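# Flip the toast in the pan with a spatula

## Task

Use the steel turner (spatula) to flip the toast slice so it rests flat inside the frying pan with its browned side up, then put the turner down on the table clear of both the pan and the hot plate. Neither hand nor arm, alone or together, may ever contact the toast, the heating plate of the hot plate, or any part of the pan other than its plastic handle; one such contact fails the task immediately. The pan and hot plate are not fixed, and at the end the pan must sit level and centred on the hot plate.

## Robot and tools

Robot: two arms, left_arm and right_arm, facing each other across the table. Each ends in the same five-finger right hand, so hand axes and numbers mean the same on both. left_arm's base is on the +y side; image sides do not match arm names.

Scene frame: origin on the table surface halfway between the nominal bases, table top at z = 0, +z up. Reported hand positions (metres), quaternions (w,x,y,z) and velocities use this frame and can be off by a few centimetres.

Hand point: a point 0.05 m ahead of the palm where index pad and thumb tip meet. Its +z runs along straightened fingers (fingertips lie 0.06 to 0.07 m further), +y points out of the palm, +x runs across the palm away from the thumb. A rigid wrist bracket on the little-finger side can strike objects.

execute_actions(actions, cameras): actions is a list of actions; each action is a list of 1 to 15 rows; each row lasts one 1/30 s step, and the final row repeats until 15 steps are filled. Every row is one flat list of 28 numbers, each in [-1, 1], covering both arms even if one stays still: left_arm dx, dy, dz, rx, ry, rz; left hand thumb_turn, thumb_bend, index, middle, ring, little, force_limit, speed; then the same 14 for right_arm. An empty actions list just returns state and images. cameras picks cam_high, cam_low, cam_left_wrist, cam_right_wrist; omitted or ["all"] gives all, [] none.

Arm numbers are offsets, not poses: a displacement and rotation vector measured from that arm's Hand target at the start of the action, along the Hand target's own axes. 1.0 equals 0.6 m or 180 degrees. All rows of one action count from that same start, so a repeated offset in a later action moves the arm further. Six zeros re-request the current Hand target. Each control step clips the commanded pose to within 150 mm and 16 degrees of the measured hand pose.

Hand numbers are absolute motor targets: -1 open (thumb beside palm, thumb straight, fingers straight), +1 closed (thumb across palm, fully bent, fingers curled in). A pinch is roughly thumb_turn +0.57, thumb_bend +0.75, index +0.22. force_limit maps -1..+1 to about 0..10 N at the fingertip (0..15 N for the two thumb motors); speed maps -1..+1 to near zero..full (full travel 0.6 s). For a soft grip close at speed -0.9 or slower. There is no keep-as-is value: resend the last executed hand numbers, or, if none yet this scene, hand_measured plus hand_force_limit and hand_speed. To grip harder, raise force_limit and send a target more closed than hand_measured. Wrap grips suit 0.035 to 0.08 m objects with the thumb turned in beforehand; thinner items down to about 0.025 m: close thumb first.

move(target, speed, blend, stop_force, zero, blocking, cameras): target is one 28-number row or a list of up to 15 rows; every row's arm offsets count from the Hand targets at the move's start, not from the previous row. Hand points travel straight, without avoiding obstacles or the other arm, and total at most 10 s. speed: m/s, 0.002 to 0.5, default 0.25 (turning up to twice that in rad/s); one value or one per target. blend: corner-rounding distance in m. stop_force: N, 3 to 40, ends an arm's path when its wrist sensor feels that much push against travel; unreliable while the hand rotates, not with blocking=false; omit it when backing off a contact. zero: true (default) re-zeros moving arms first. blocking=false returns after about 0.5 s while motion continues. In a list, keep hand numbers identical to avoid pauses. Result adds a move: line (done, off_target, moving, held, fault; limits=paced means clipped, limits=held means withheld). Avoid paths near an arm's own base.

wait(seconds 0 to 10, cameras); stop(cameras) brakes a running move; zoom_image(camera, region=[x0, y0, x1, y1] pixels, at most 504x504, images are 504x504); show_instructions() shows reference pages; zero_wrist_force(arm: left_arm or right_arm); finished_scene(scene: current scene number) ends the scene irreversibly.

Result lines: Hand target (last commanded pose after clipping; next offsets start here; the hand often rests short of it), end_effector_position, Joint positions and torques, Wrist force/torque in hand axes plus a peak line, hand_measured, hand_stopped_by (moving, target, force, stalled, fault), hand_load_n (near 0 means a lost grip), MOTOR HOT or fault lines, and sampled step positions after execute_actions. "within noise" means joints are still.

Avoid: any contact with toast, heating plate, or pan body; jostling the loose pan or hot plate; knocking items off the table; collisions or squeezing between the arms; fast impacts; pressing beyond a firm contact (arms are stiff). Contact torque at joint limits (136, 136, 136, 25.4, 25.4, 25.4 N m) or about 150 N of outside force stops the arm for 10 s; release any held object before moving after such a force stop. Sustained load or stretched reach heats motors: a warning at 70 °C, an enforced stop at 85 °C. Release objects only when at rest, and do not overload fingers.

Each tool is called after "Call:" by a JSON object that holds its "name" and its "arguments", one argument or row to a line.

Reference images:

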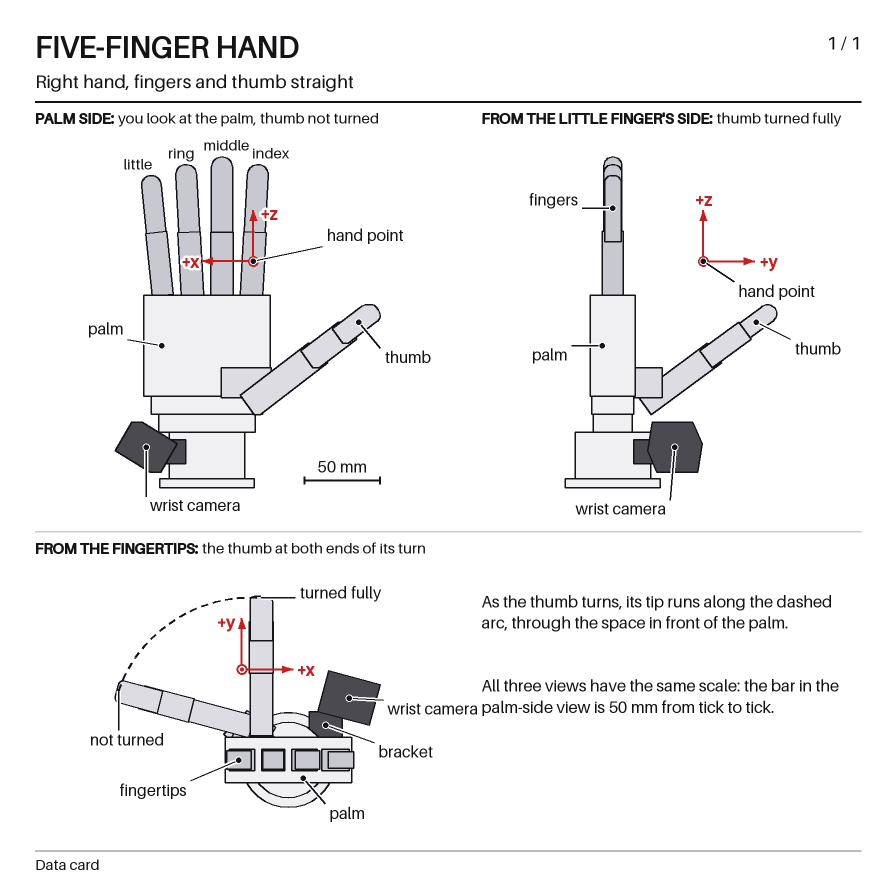

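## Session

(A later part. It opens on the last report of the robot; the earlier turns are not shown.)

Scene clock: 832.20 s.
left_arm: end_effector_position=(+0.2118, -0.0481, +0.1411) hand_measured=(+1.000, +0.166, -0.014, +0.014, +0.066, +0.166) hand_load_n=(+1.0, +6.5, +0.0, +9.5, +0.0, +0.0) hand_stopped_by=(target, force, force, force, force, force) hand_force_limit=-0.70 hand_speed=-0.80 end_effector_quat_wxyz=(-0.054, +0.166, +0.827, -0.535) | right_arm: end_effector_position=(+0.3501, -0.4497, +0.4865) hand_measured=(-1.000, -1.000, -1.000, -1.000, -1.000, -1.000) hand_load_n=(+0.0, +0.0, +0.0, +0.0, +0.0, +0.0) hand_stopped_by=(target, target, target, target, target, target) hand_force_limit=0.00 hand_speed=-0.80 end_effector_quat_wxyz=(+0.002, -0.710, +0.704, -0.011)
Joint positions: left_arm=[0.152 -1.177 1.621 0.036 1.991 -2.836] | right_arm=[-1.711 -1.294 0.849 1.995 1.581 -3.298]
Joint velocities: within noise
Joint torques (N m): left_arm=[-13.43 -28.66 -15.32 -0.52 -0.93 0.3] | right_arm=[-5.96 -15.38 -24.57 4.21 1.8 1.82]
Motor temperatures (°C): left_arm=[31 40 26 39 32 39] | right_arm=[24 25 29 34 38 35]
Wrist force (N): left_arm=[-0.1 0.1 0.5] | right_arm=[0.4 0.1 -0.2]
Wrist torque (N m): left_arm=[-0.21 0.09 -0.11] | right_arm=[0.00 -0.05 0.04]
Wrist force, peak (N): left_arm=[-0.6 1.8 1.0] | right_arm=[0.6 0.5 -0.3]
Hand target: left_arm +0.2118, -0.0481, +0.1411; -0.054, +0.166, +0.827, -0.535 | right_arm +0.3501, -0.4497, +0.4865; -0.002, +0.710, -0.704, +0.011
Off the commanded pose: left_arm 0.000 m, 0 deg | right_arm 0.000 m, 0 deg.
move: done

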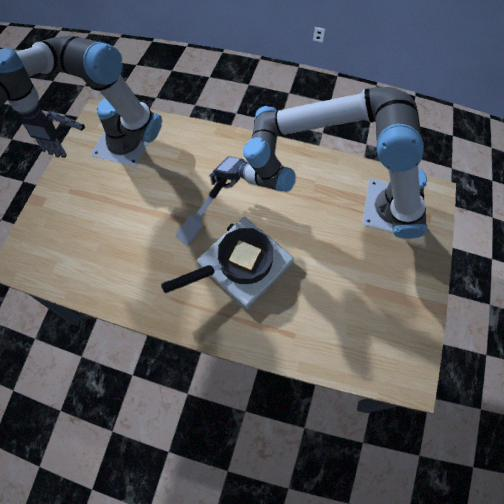

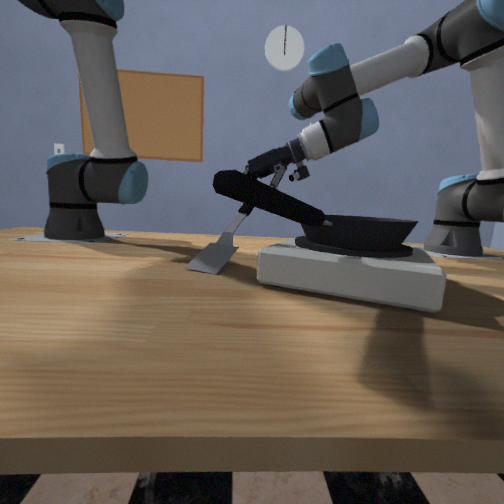

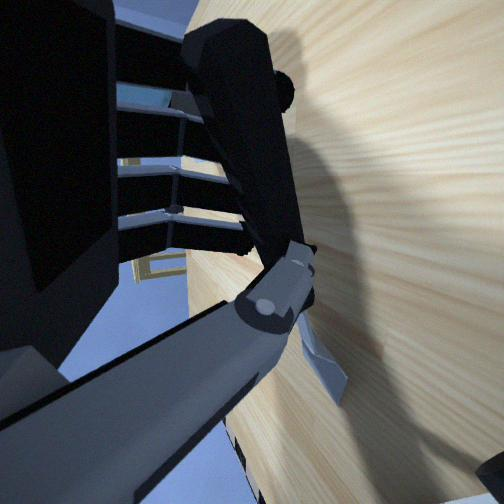

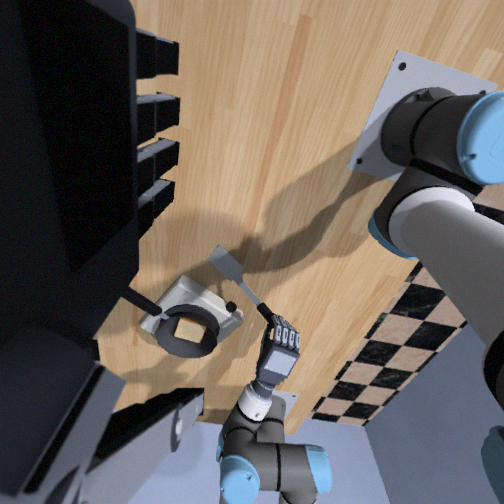

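Call:
{"name": "move", "arguments": {
  "target": [0,0,0,0,0,0,1,0.97,0.6,0.6,0.7,0.7,0.0,-0.7,0,0,0,0,0,0,-1,-1,-1,-1,-1,-1,0,-0.8]
}}

Call:
{"name": "zoom_image", "arguments": {
  "camera": "cam_left_wrist",
  "region": [100, 0, 400, 420]
}}

Call:
{"name": "zoom_image", "arguments": {
  "camera": "cam_low",
  "region": [150, 120, 350, 300]
}}

Call:
{"name": "zoom_image", "arguments": {
  "camera": "cam_right_wrist",
  "region": [150, 220, 350, 420]
}}

Scene clock: 845.77 s.
left_arm: end_effector_position=(+0.2118, -0.0481, +0.1411) hand_measured=(+1.000, +0.166, -0.014, +0.014, +0.112, +0.328) hand_load_n=(+7.5, +10.0, +0.0, +7.0, +2.0, +3.5) hand_stopped_by=(target, force, force, force, force, force) hand_force_limit=0.00 hand_speed=-0.70 end_effector_quat_wxyz=(-0.054, +0.166, +0.827, -0.535) | right_arm: end_effector_position=(+0.3501, -0.4497, +0.4865) hand_measured=(-1.000, -1.000, -1.000, -1.000, -1.000, -1.000) hand_load_n=(+0.0, +0.0, +0.0, +0.0, +0.0, +0.0) hand_stopped_by=(target, target, target, target, target, target) hand_force_limit=0.00 hand_speed=-0.80 end_effector_quat_wxyz=(+0.002, -0.710, +0.704, -0.011)
Joint positions: left_arm=[0.152 -1.177 1.621 0.036 1.991 -2.836] | right_arm=[-1.711 -1.294 0.849 1.995 1.581 -3.298]
Joint velocities: within noise
Joint torques (N m): left_arm=[-7.92 -26.05 -26.81 0.86 1.64 1.6] | right_arm=[-6.07 -15.43 -24.66 4.13 1.72 1.75]
Motor temperatures (°C): left_arm=[31 40 26 39 32 39] | right_arm=[24 25 29 34 38 35]
Wrist force (N): left_arm=[-0.3 0.0 0.5] | right_arm=[0.5 0.2 -0.2]
Wrist torque (N m): left_arm=[-0.22 -0.01 0.01] | right_arm=[0.03 -0.07 0.05]
Wrist force, peak (N): left_arm=[0.4 1.1 0.7] | right_arm=[0.6 0.4 0.1]
Hand target: left_arm +0.2118, -0.0481, +0.1411; -0.054, +0.166, +0.827, -0.535 | right_arm +0.3501, -0.4497, +0.4865; -0.002, +0.710, -0.704, +0.011
Off the commanded pose: left_arm 0.000 m, 0 deg | right_arm 0.000 m, 0 deg.
move: done

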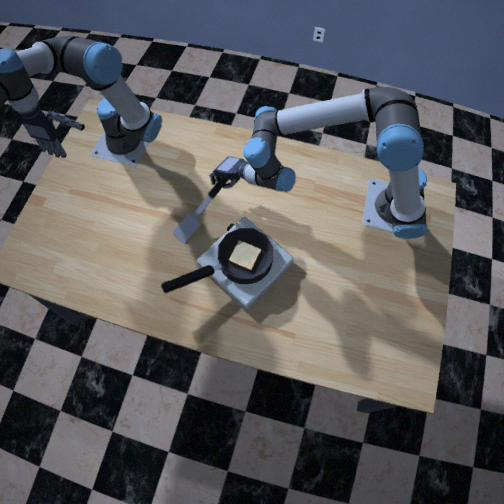

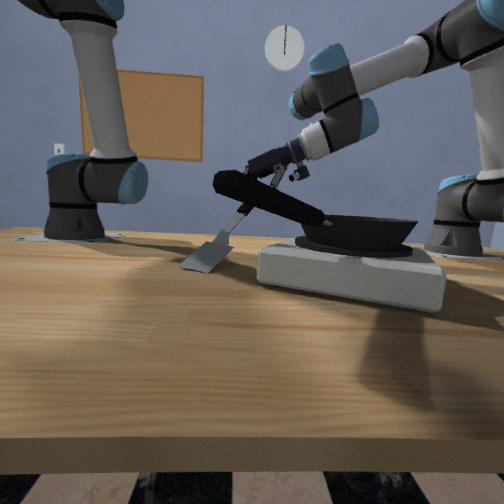

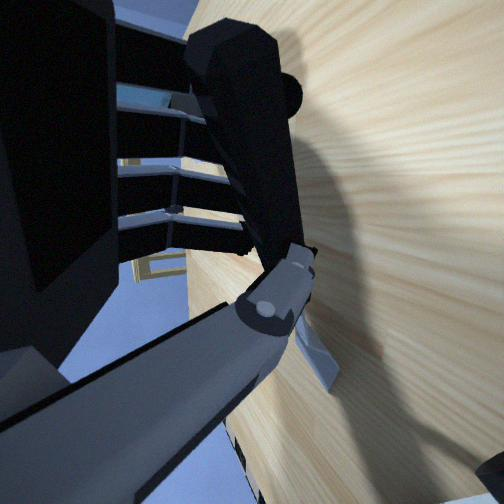

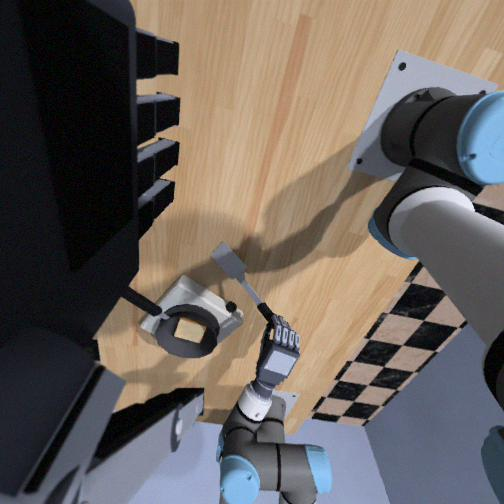

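Scaled by 1.200.

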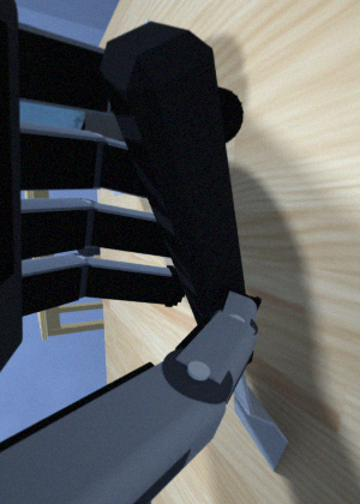

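Scaled by 2.520.

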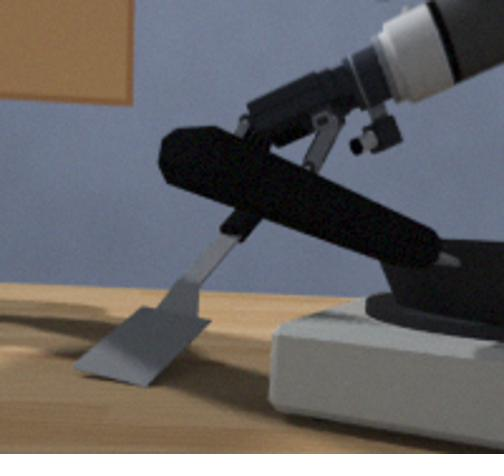

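Scaled by 2.520.

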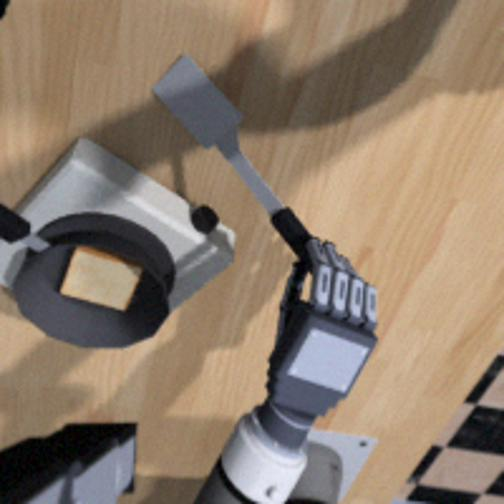

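Call:
{"name": "move", "arguments": {
  "target": [0,0,0,0,0,0,1,0.97,0.7,0.6,0.7,0.7,-0.3,-0.8,0,0,0,0,0,0,-1,-1,-1,-1,-1,-1,0,-0.8],
  "cameras": []
}}

Call:
{"name": "move", "arguments": {
  "target": [-0.0087,-0.09,-0.042,0,-0.0822,0.176,1,0.97,0.7,0.6,0.7,0.7,-0.3,-0.8,0,0,0,0,0,0,-1,-1,-1,-1,-1,-1,0,-0.8],
  "speed": 0.12
}}

Scene clock: 885.47 s.
left_arm: end_effector_position=(+0.2118, -0.0481, +0.1411) hand_measured=(+1.000, +0.164, +0.038, +0.014, +0.112, +0.328) hand_load_n=(+6.5, +12.5, +6.0, +5.0, +1.0, +3.0) hand_stopped_by=(target, force, force, force, force, force) hand_force_limit=-0.30 hand_speed=-0.80 end_effector_quat_wxyz=(-0.054, +0.166, +0.827, -0.535) | right_arm: end_effector_position=(+0.3501, -0.4497, +0.4865) hand_measured=(-1.000, -1.000, -1.000, -1.000, -1.000, -1.000) hand_load_n=(+0.0, +0.0, +0.0, +0.0, +0.0, +0.0) hand_stopped_by=(target, target, target, target, target, target) hand_force_limit=0.00 hand_speed=-0.80 end_effector_quat_wxyz=(+0.002, -0.710, +0.704, -0.011)
Joint positions: left_arm=[0.152 -1.177 1.621 0.036 1.991 -2.836] | right_arm=[-1.711 -1.294 0.849 1.995 1.581 -3.298]
Joint velocities: within noise
Joint torques (N m): left_arm=[-2.9 -26.97 -26.35 -1.59 1.66 0.55] | right_arm=[-6.31 -14.95 -24.45 4.15 1.65 1.75]
Motor temperatures (°C): left_arm=[31 40 26 39 32 39] | right_arm=[24 25 29 34 38 35]
Wrist force (N): left_arm=[-0.5 -0.2 0.4] | right_arm=[0.1 0.3 0.0]
Wrist torque (N m): left_arm=[-0.14 0.10 0.07] | right_arm=[0.02 -0.01 0.02]
Wrist force, peak (N): left_arm=[-0.9 -0.4 0.6] | right_arm=[0.6 0.4 0.1]
Hand target: left_arm +0.2118, -0.0481, +0.1411; -0.054, +0.166, +0.827, -0.535 | right_arm +0.3501, -0.4497, +0.4865; -0.002, +0.710, -0.704, +0.011
Off the commanded pose: left_arm 0.000 m, 0 deg | right_arm 0.000 m, 0 deg.
move: done
No camera images: "cameras" was empty.

Scene clock: 888.43 s.
left_arm: end_effector_position=(+0.2117, -0.0481, +0.2009) hand_measured=(+1.000, +0.164, +0.038, +0.014, +0.112, +0.330) hand_load_n=(+0.5, +8.5, +0.0, +8.0, +0.0, +0.0) hand_stopped_by=(target, force, force, force, force, force) hand_force_limit=-0.30 hand_speed=-0.80 end_effector_quat_wxyz=(+0.199, +0.315, +0.750, -0.546) | right_arm: end_effector_position=(+0.3501, -0.4497, +0.4865) hand_measured=(-1.000, -1.000, -1.000, -1.000, -1.000, -1.000) hand_load_n=(+0.0, +0.0, +0.0, +0.0, +0.0, +0.0) hand_stopped_by=(target, target, target, target, target, target) hand_force_limit=0.00 hand_speed=-0.80 end_effector_quat_wxyz=(+0.002, -0.710, +0.704, -0.011)
Joint positions: left_arm=[-0.017 -1.339 1.809 -0.14 1.615 -2.38] | right_arm=[-1.711 -1.294 0.849 1.995 1.581 -3.298]
Joint velocities: within noise
Joint torques (N m): left_arm=[14.57 -19.36 -28.11 0.23 0.73 0.7] | right_arm=[-6.25 -15.06 -24.53 4.08 1.74 1.77]
Motor temperatures (°C): left_arm=[31 40 26 39 32 39] | right_arm=[24 25 29 34 38 35]
Wrist force (N): left_arm=[0.5 0.8 0.0] | right_arm=[0.3 0.4 -0.3]
Wrist torque (N m): left_arm=[-0.16 0.25 -0.28] | right_arm=[0.05 -0.03 0.05]
Wrist force, peak (N): left_arm=[0.6 1.6 0.2] | right_arm=[0.5 0.4 0.0]
Hand target: left_arm +0.2118, -0.0481, +0.2009; +0.199, +0.315, +0.750, -0.546 | right_arm +0.3501, -0.4497, +0.4865; -0.002, +0.710, -0.704, +0.011
Off the commanded pose: left_arm 0.000 m, 0 deg | right_arm 0.000 m, 0 deg.
move: done

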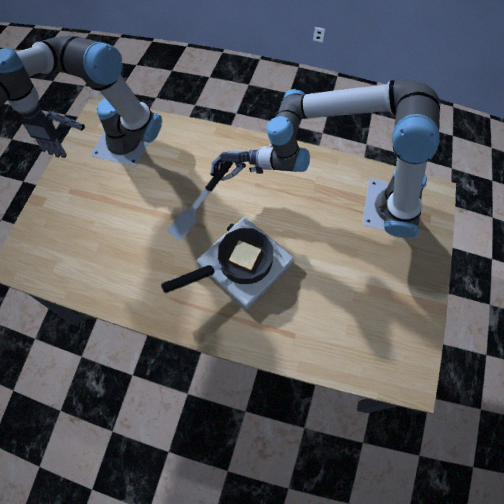

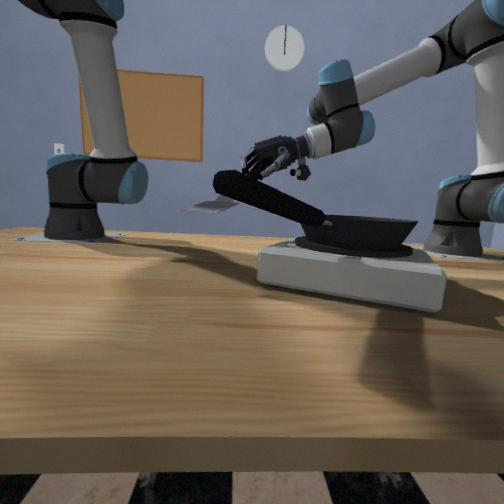

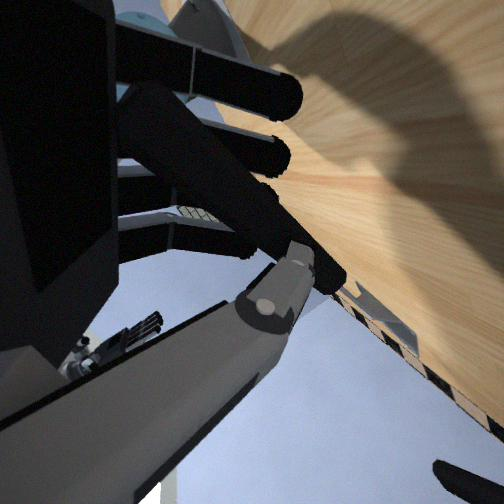

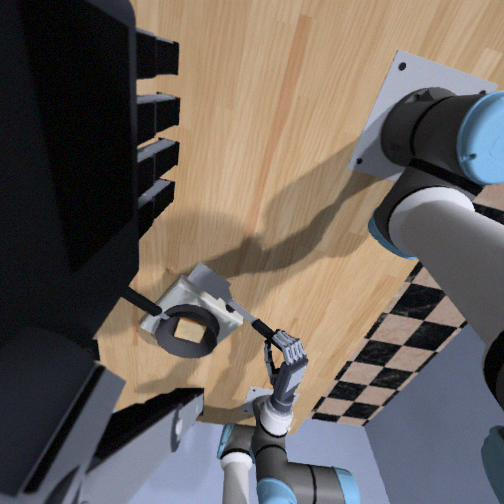

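Call:
{"name": "move", "arguments": {
  "target": [0,0,0,0,0,0,1,0.97,0.7,0.6,0.95,0.95,0.0,-0.7,0,0,0,0,0,0,-1,-1,-1,-1,-1,-1,0,-0.8]
}}

Call:
{"name": "zoom_image", "arguments": {
  "camera": "cam_left_wrist",
  "region": [100, 0, 450, 420]
}}

Call:
{"name": "zoom_image", "arguments": {
  "camera": "cam_low",
  "region": [170, 120, 330, 260]
}}

Call:
{"name": "zoom_image", "arguments": {
  "camera": "cam_right_wrist",
  "region": [130, 220, 330, 420]
}}

Scene clock: 901.53 s.
left_arm: end_effector_position=(+0.2118, -0.0481, +0.2009) hand_measured=(+1.000, +0.164, +0.038, +0.014, +0.208, +0.950) hand_load_n=(+5.0, +10.5, +0.0, +6.5, +2.0, +1.0) hand_stopped_by=(target, force, force, force, force, target) hand_force_limit=0.00 hand_speed=-0.70 end_effector_quat_wxyz=(+0.199, +0.315, +0.750, -0.546) | right_arm: end_effector_position=(+0.3501, -0.4497, +0.4865) hand_measured=(-1.000, -1.000, -1.000, -1.000, -1.000, -1.000) hand_load_n=(+0.0, +0.0, +0.0, +0.0, +0.0, +0.0) hand_stopped_by=(target, target, target, target, target, target) hand_force_limit=0.00 hand_speed=-0.80 end_effector_quat_wxyz=(+0.002, -0.710, +0.704, -0.011)
Joint positions: left_arm=[-0.017 -1.339 1.809 -0.14 1.615 -2.38] | right_arm=[-1.711 -1.294 0.849 1.995 1.581 -3.298]
Joint velocities: within noise
Joint torques (N m): left_arm=[12.93 -20.66 -28.08 -1.34 -0.74 1.86] | right_arm=[-5.61 -14.92 -24.82 4.07 1.76 1.78]
Motor temperatures (°C): left_arm=[31 39 26 39 32 39] | right_arm=[24 25 29 34 38 35]
Wrist force (N): left_arm=[0.6 0.7 0.2] | right_arm=[0.2 0.2 0.0]
Wrist torque (N m): left_arm=[-0.21 0.24 -0.28] | right_arm=[0.01 -0.03 0.02]
Wrist force, peak (N): left_arm=[0.8 1.4 0.7] | right_arm=[0.5 0.5 -0.4]
Hand target: left_arm +0.2118, -0.0481, +0.2009; +0.199, +0.315, +0.750, -0.546 | right_arm +0.3501, -0.4497, +0.4865; -0.002, +0.710, -0.704, +0.011
Off the commanded pose: left_arm 0.000 m, 0 deg | right_arm 0.000 m, 0 deg.
move: done

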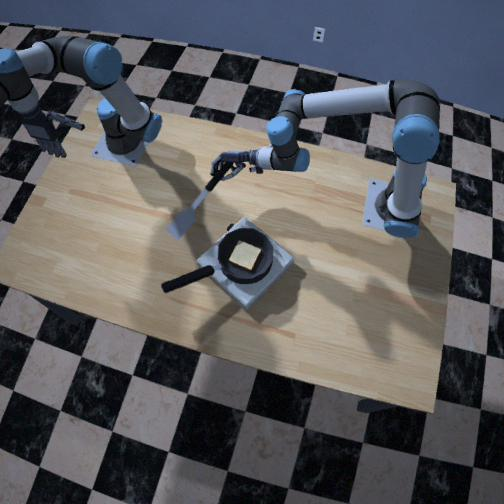

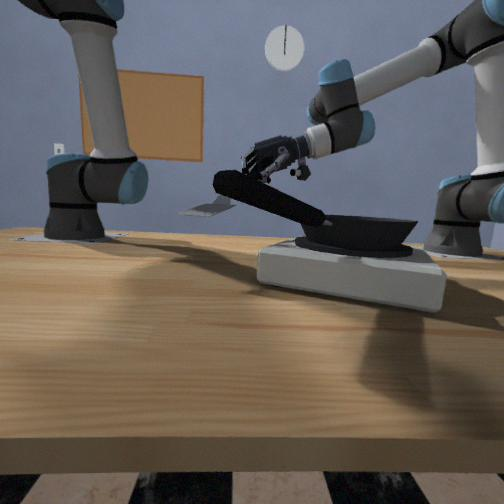

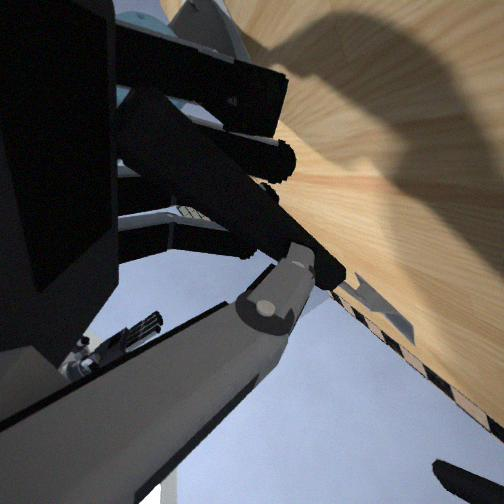

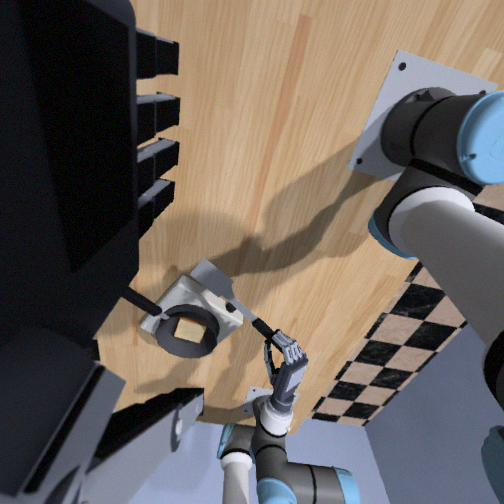

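Scaled by 1.200.

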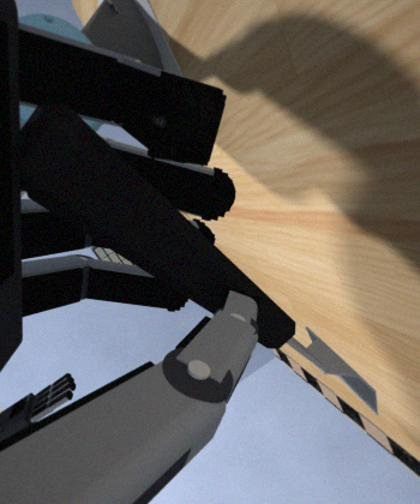

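Scaled by 3.150.

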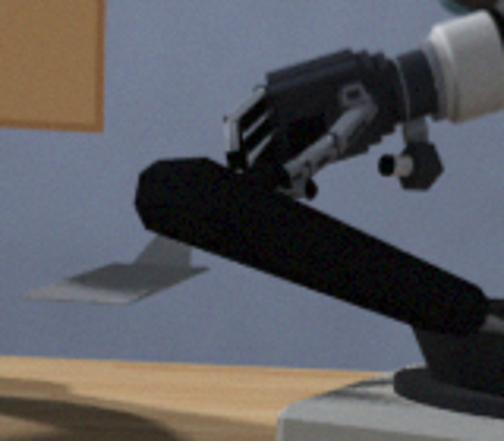

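Scaled by 2.520.

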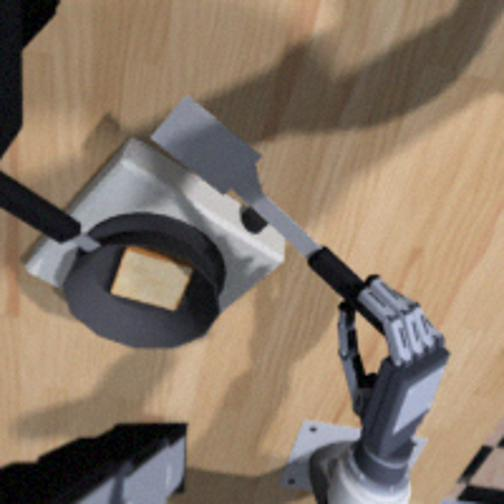

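Call:
{"name": "move", "arguments": {
  "target": [0,0,0,0,0,0,1,0.97,0.9,0.6,0.95,0.95,-0.1,-0.8,-0.3163,-0.0528,0.144,0,-0.0833,0,-1,-1,-1,-1,-1,-1,0,-0.8]
}}

Scene clock: 948.60 s.
left_arm: end_effector_position=(+0.2118, -0.0481, +0.2009) hand_measured=(+1.000, +0.164, +0.900, +0.014, +0.208, +0.950) hand_load_n=(+4.5, +11.0, -0.5, +6.0, +1.5, +1.0) hand_stopped_by=(target, force, target, force, force, target) hand_force_limit=-0.10 hand_speed=-0.80 end_effector_quat_wxyz=(+0.199, +0.315, +0.750, -0.546) | right_arm: end_effector_position=(+0.3818, -0.2608, +0.3981) hand_measured=(-1.000, -1.000, -1.000, -1.000, -1.000, -1.000) hand_load_n=(+0.0, +0.0, +0.0, +0.0, +0.0, +0.0) hand_stopped_by=(target, target, target, target, target, target) hand_force_limit=0.00 hand_speed=-0.80 end_effector_quat_wxyz=(+0.094, -0.705, +0.698, +0.081)
Joint positions: left_arm=[-0.017 -1.339 1.809 -0.14 1.615 -2.38] | right_arm=[-1.404 -1.18 0.964 1.731 1.328 -2.986]
Joint velocities: within noise
Joint torques (N m): left_arm=[10.58 -23.75 -27.48 0.14 1.41 0.33] | right_arm=[7.27 -47.21 -9.47 -0.01 -2.25 2.66]
Motor temperatures (°C): left_arm=[30 39 26 39 32 39] | right_arm=[24 25 29 34 37 35]
Wrist force (N): left_arm=[0.8 0.9 0.1] | right_arm=[-0.3 0.5 0.3]
Wrist torque (N m): left_arm=[-0.17 0.22 -0.26] | right_arm=[0.01 -0.01 0.01]
Wrist force, peak (N): left_arm=[0.8 1.5 0.3] | right_arm=[-1.8 0.0 2.1]
Hand target: left_arm +0.2118, -0.0481, +0.2009; +0.199, +0.315, +0.750, -0.546 | right_arm +0.3818, -0.2608, +0.3981; -0.094, +0.705, -0.698, -0.081
Off the commanded pose: left_arm 0.000 m, 0 deg | right_arm 0.000 m, 0 deg.
move: done

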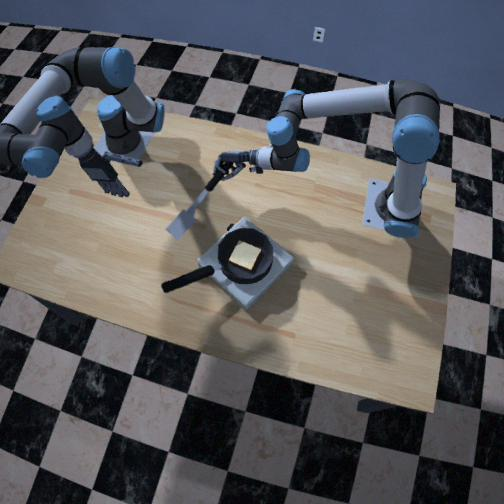

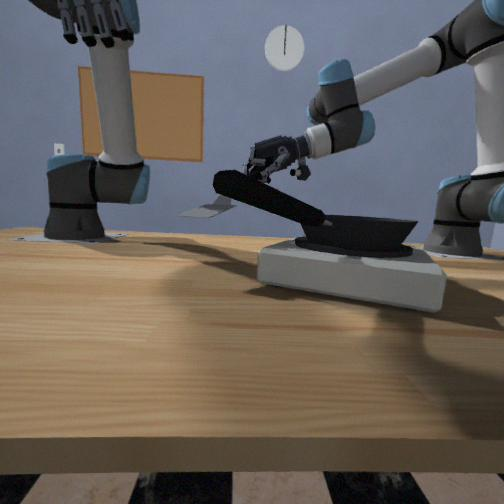

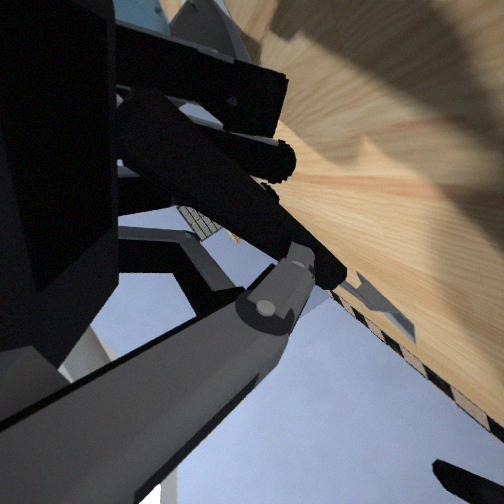

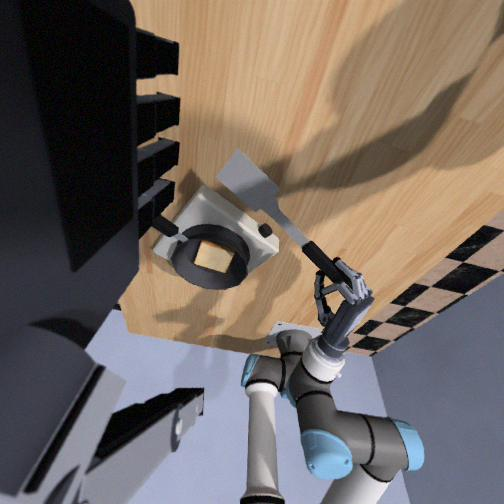

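Call:
{"name": "zoom_image", "arguments": {
  "camera": "cam_right_wrist",
  "region": [140, 130, 390, 380]
}}

Call:
{"name": "zoom_image", "arguments": {
  "camera": "cam_high",
  "region": [140, 130, 320, 310]
}}

Call:
{"name": "zoom_image", "arguments": {
  "camera": "cam_low",
  "region": [160, 120, 460, 320]
}}

Scaled by 2.016.

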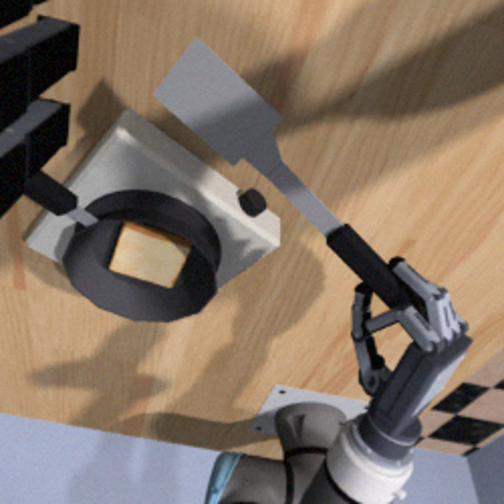

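Scaled by 2.800.

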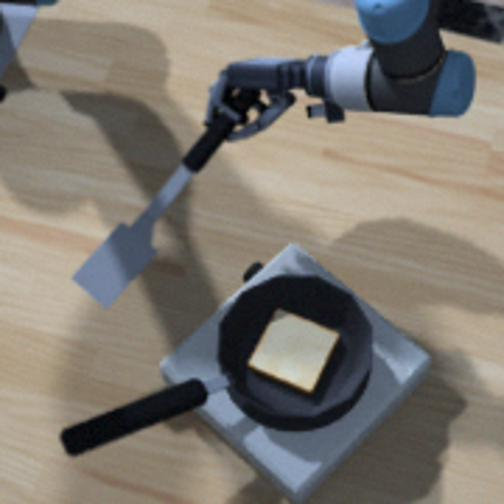

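Scaled by 1.680.

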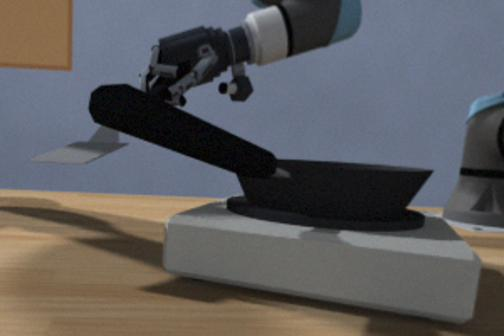

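Call:
{"name": "zoom_image", "arguments": {
  "camera": "cam_left_wrist",
  "region": [260, 220, 460, 400]
}}

Call:
{"name": "zoom_image", "arguments": {
  "camera": "cam_low",
  "region": [170, 160, 260, 240]
}}

Call:
{"name": "zoom_image", "arguments": {
  "camera": "cam_right_wrist",
  "region": [140, 130, 290, 280]
}}

Scaled by 2.520.

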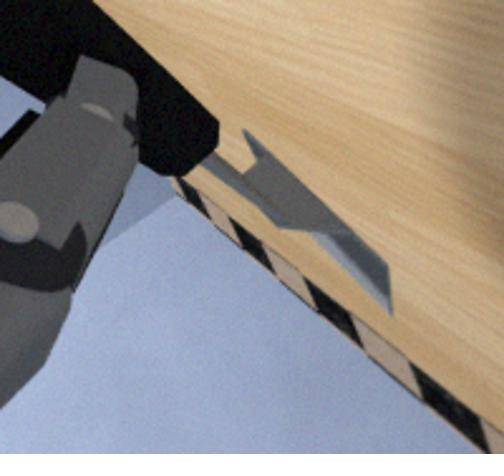

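Scaled by 5.600.

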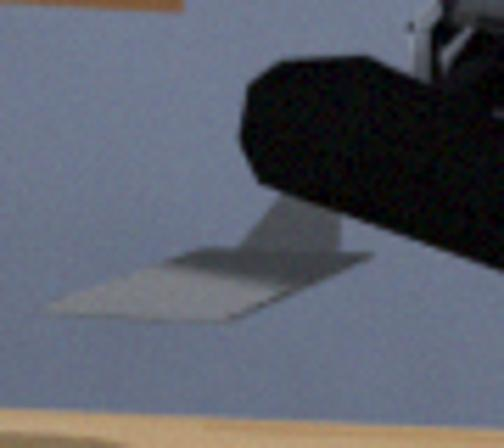

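Scaled by 3.360.

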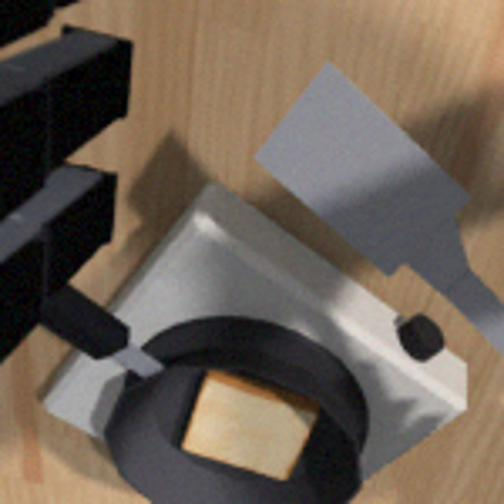

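Call:
{"name": "move", "arguments": {
  "target": [0.092,-0.112,0.2157,-0.0857,-0.0925,-0.0431,1,0.97,0.9,0.6,0.95,0.95,-0.1,-0.8,0,0,0,0,0,0,-1,-1,-1,-1,-1,-1,0,-0.8],
  "speed": 0.12
}}

Call:
{"name": "zoom_image", "arguments": {
  "camera": "cam_low",
  "region": [130, 130, 290, 290]
}}

Call:
{"name": "zoom_image", "arguments": {
  "camera": "cam_right_wrist",
  "region": [170, 50, 420, 300]
}}

Scene clock: 1121.37 s.
left_arm: end_effector_position=(+0.1196, -0.1700, +0.1702) hand_measured=(+1.000, +0.164, +0.900, +0.014, +0.208, +0.950) hand_load_n=(+4.5, +10.5, +0.0, +6.0, +2.0, +1.0) hand_stopped_by=(target, force, target, force, force, target) hand_force_limit=-0.10 hand_speed=-0.80 end_effector_quat_wxyz=(+0.308, +0.152, +0.799, -0.493) | right_arm: end_effector_position=(+0.3818, -0.2608, +0.3981) hand_measured=(-1.000, -1.000, -1.000, -1.000, -1.000, -1.000) hand_load_n=(+0.0, +0.0, +0.0, +0.0, +0.0, +0.0) hand_stopped_by=(target, target, target, target, target, target) hand_force_limit=0.00 hand_speed=-0.80 end_effector_quat_wxyz=(+0.094, -0.705, +0.698, +0.081)
Joint positions: left_arm=[-0.332 -0.965 1.351 0.032 0.927 -2.654] | right_arm=[-1.404 -1.18 0.964 1.731 1.328 -2.986]
Joint velocities: within noise
Joint torques (N m): left_arm=[11.85 -36.39 -29.33 -0.71 -2.37 0.53] | right_arm=[7.48 -46.61 -13.64 0.88 -1.81 2.73]
Motor temperatures (°C): left_arm=[30 39 26 39 31 38] | right_arm=[24 25 29 34 37 35]
Wrist force (N): left_arm=[0.6 0.8 0.8] | right_arm=[-0.8 0.2 0.4]
Wrist torque (N m): left_arm=[-0.19 0.21 -0.28] | right_arm=[-0.03 0.05 -0.03]
Wrist force, peak (N): left_arm=[1.7 0.1 1.0] | right_arm=[-0.6 0.4 0.7]
Hand target: left_arm +0.1197, -0.1700, +0.1702; +0.308, +0.152, +0.799, -0.493 | right_arm +0.3818, -0.2608, +0.3981; -0.094, +0.705, -0.698, -0.081
Off the commanded pose: left_arm 0.000 m, 0 deg | right_arm 0.000 m, 0 deg.
move: done

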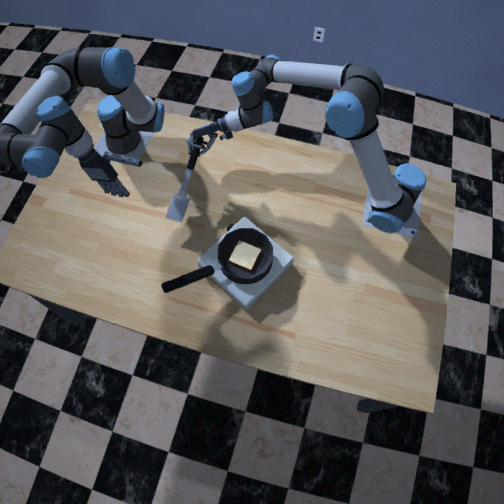

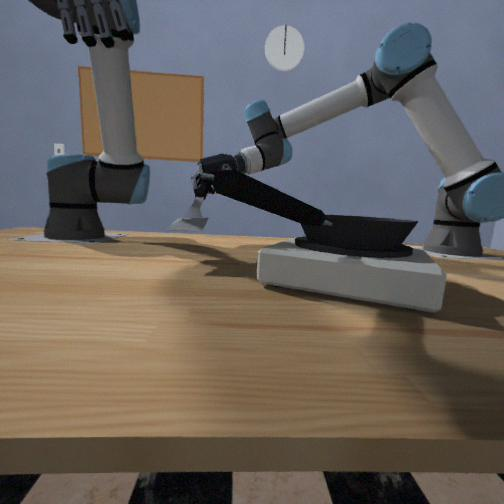

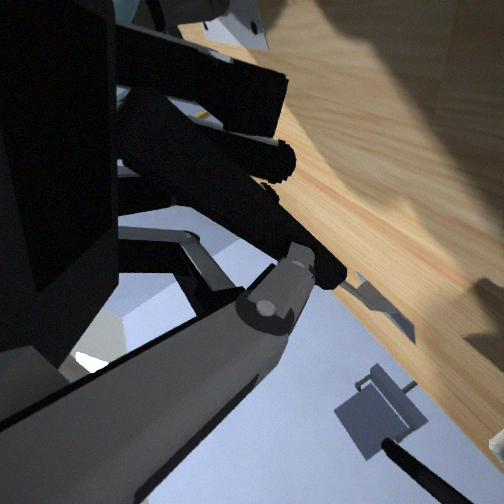

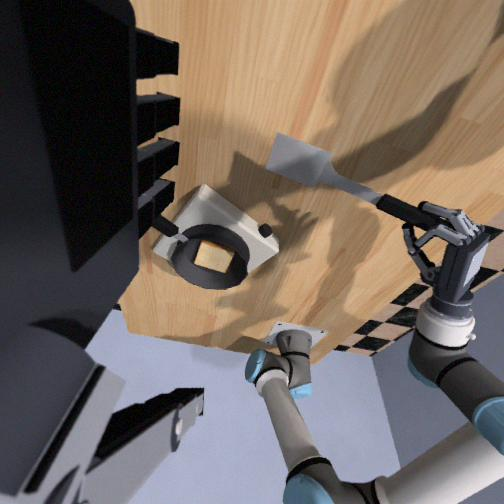

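Scaled by 3.150.

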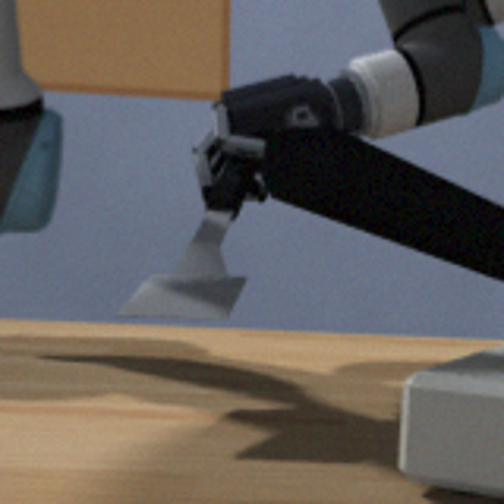

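Scaled by 2.016.

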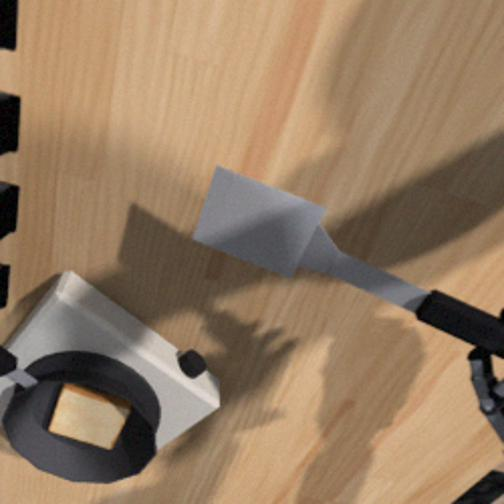

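Call:
{"name": "move", "arguments": {
  "target": [-0.0475,0.0517,-0.4793,0,0,0,1,0.97,0.9,0.6,0.95,0.95,-0.1,-0.8,0.0688,0.0405,0.2662,0,-0.1667,0,-1,-1,-1,-1,-1,-1,0,-0.8],
  "speed": 0.15
}}

Scene clock: 1169.13 s.
left_arm: end_effector_position=(+0.0599, +0.0997, +0.2601) hand_measured=(+1.000, +0.164, +0.900, +0.014, +0.208, +0.950) hand_load_n=(+4.0, +10.5, +0.0, +6.0, +2.0, +1.0) hand_stopped_by=(target, force, target, force, force, target) hand_force_limit=-0.10 hand_speed=-0.80 end_effector_quat_wxyz=(+0.308, +0.152, +0.799, -0.493) | right_arm: end_effector_position=(+0.3607, -0.2618, +0.2328) hand_measured=(-1.000, -1.000, -1.000, -1.000, -1.000, -1.000) hand_load_n=(+0.0, +0.0, +0.0, +0.0, +0.0, +0.5) hand_stopped_by=(target, target, target, target, target, target) hand_force_limit=0.00 hand_speed=-0.80 end_effector_quat_wxyz=(+0.271, -0.660, +0.650, +0.261)
Joint positions: left_arm=[-0.774 -1.576 1.959 0.293 0.545 -2.996] | right_arm=[-1.658 -1.235 1.713 1.175 0.802 -3.285]
Joint velocities: within noise
Joint torques (N m): left_arm=[-6.69 -26.74 -12.23 2.38 -2.71 -1.43] | right_arm=[3.27 -43.1 -8.09 1.89 -2.64 0.83]
Motor temperatures (°C): left_arm=[30 39 26 39 31 38] | right_arm=[24 26 29 34 37 35]
Wrist force (N): left_arm=[0.6 1.0 0.3] | right_arm=[-1.4 0.3 1.0]
Wrist torque (N m): left_arm=[-0.14 0.22 -0.27] | right_arm=[-0.06 0.08 -0.03]
Wrist force, peak (N): left_arm=[0.9 0.9 2.3] | right_arm=[-1.1 0.3 1.7]
Hand target: left_arm +0.0599, +0.0998, +0.2601; +0.308, +0.152, +0.799, -0.493 | right_arm +0.3606, -0.2618, +0.2328; -0.271, +0.660, -0.650, -0.261
Off the commanded pose: left_arm 0.000 m, 0 deg | right_arm 0.000 m, 0 deg.
move: done

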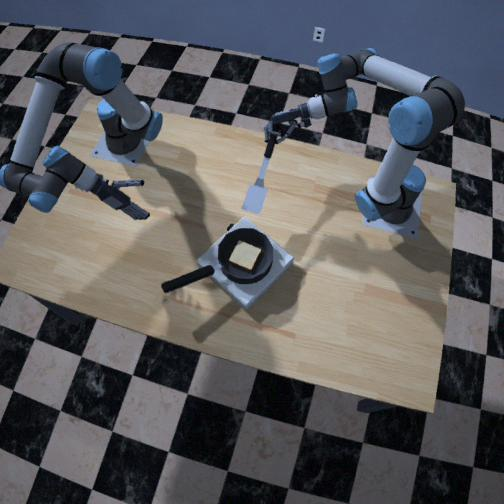

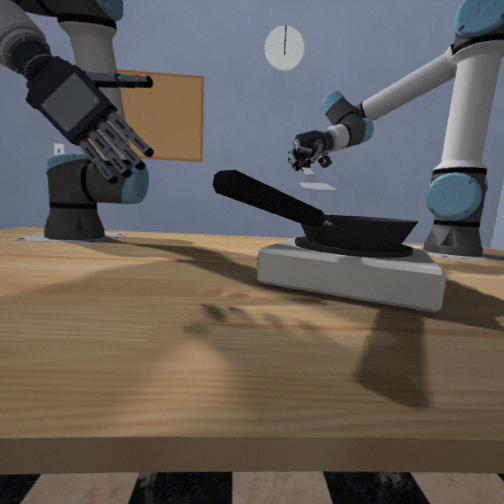

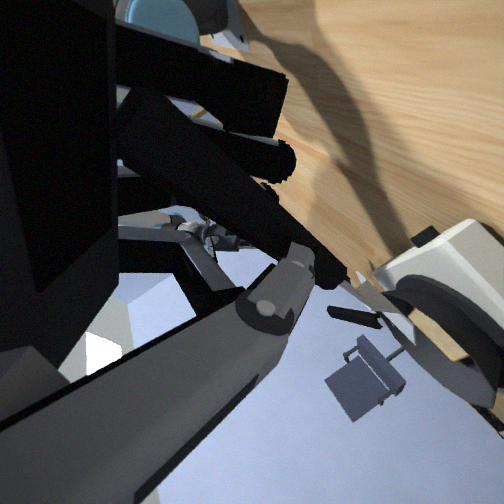

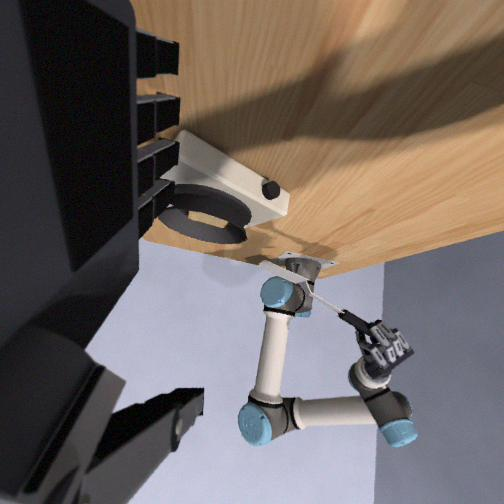

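Call:
{"name": "zoom_image", "arguments": {
  "camera": "cam_right_wrist",
  "region": [150, 110, 450, 410]
}}

Call:
{"name": "zoom_image", "arguments": {
  "camera": "cam_left_wrist",
  "region": [260, 200, 504, 444]
}}

Call:
{"name": "zoom_image", "arguments": {
  "camera": "cam_low",
  "region": [200, 110, 460, 320]
}}

Call:
{"name": "zoom_image", "arguments": {
  "camera": "cam_high",
  "region": [150, 90, 350, 320]
}}

Scaled by 1.680.

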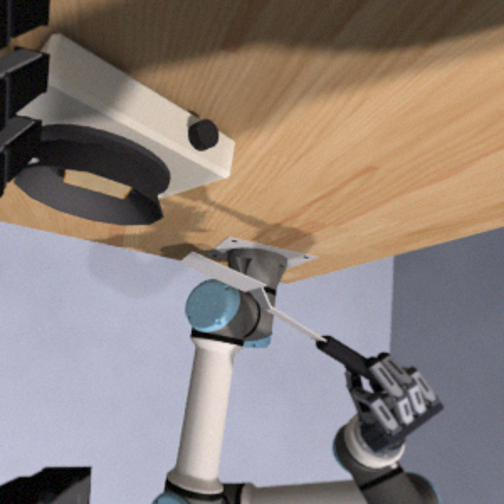

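Scaled by 2.066.

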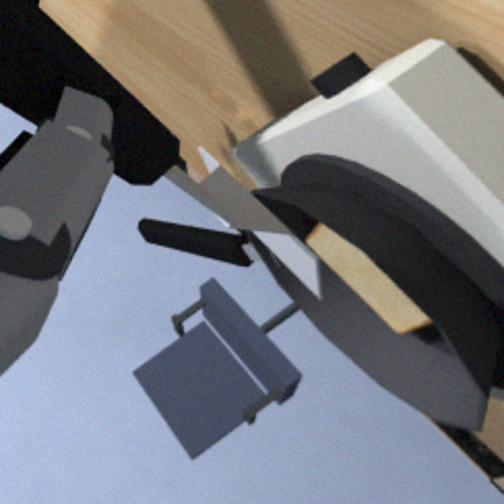

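Scaled by 1.938.

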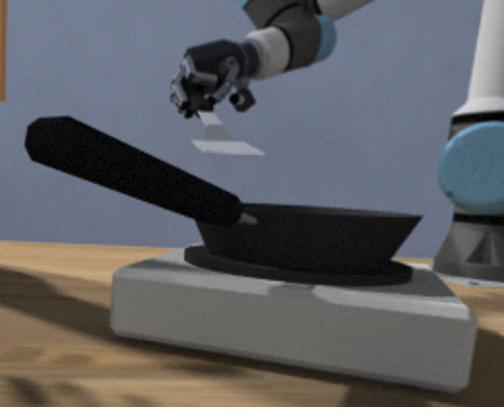

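Scaled by 2.191.

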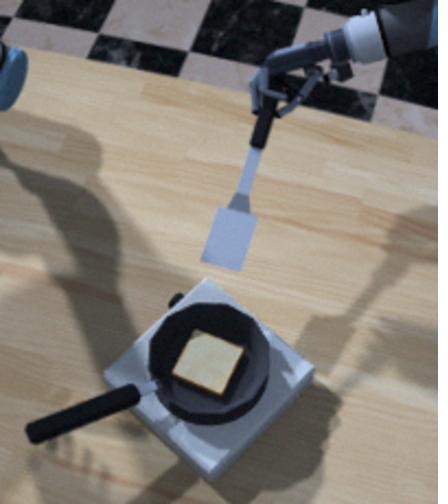

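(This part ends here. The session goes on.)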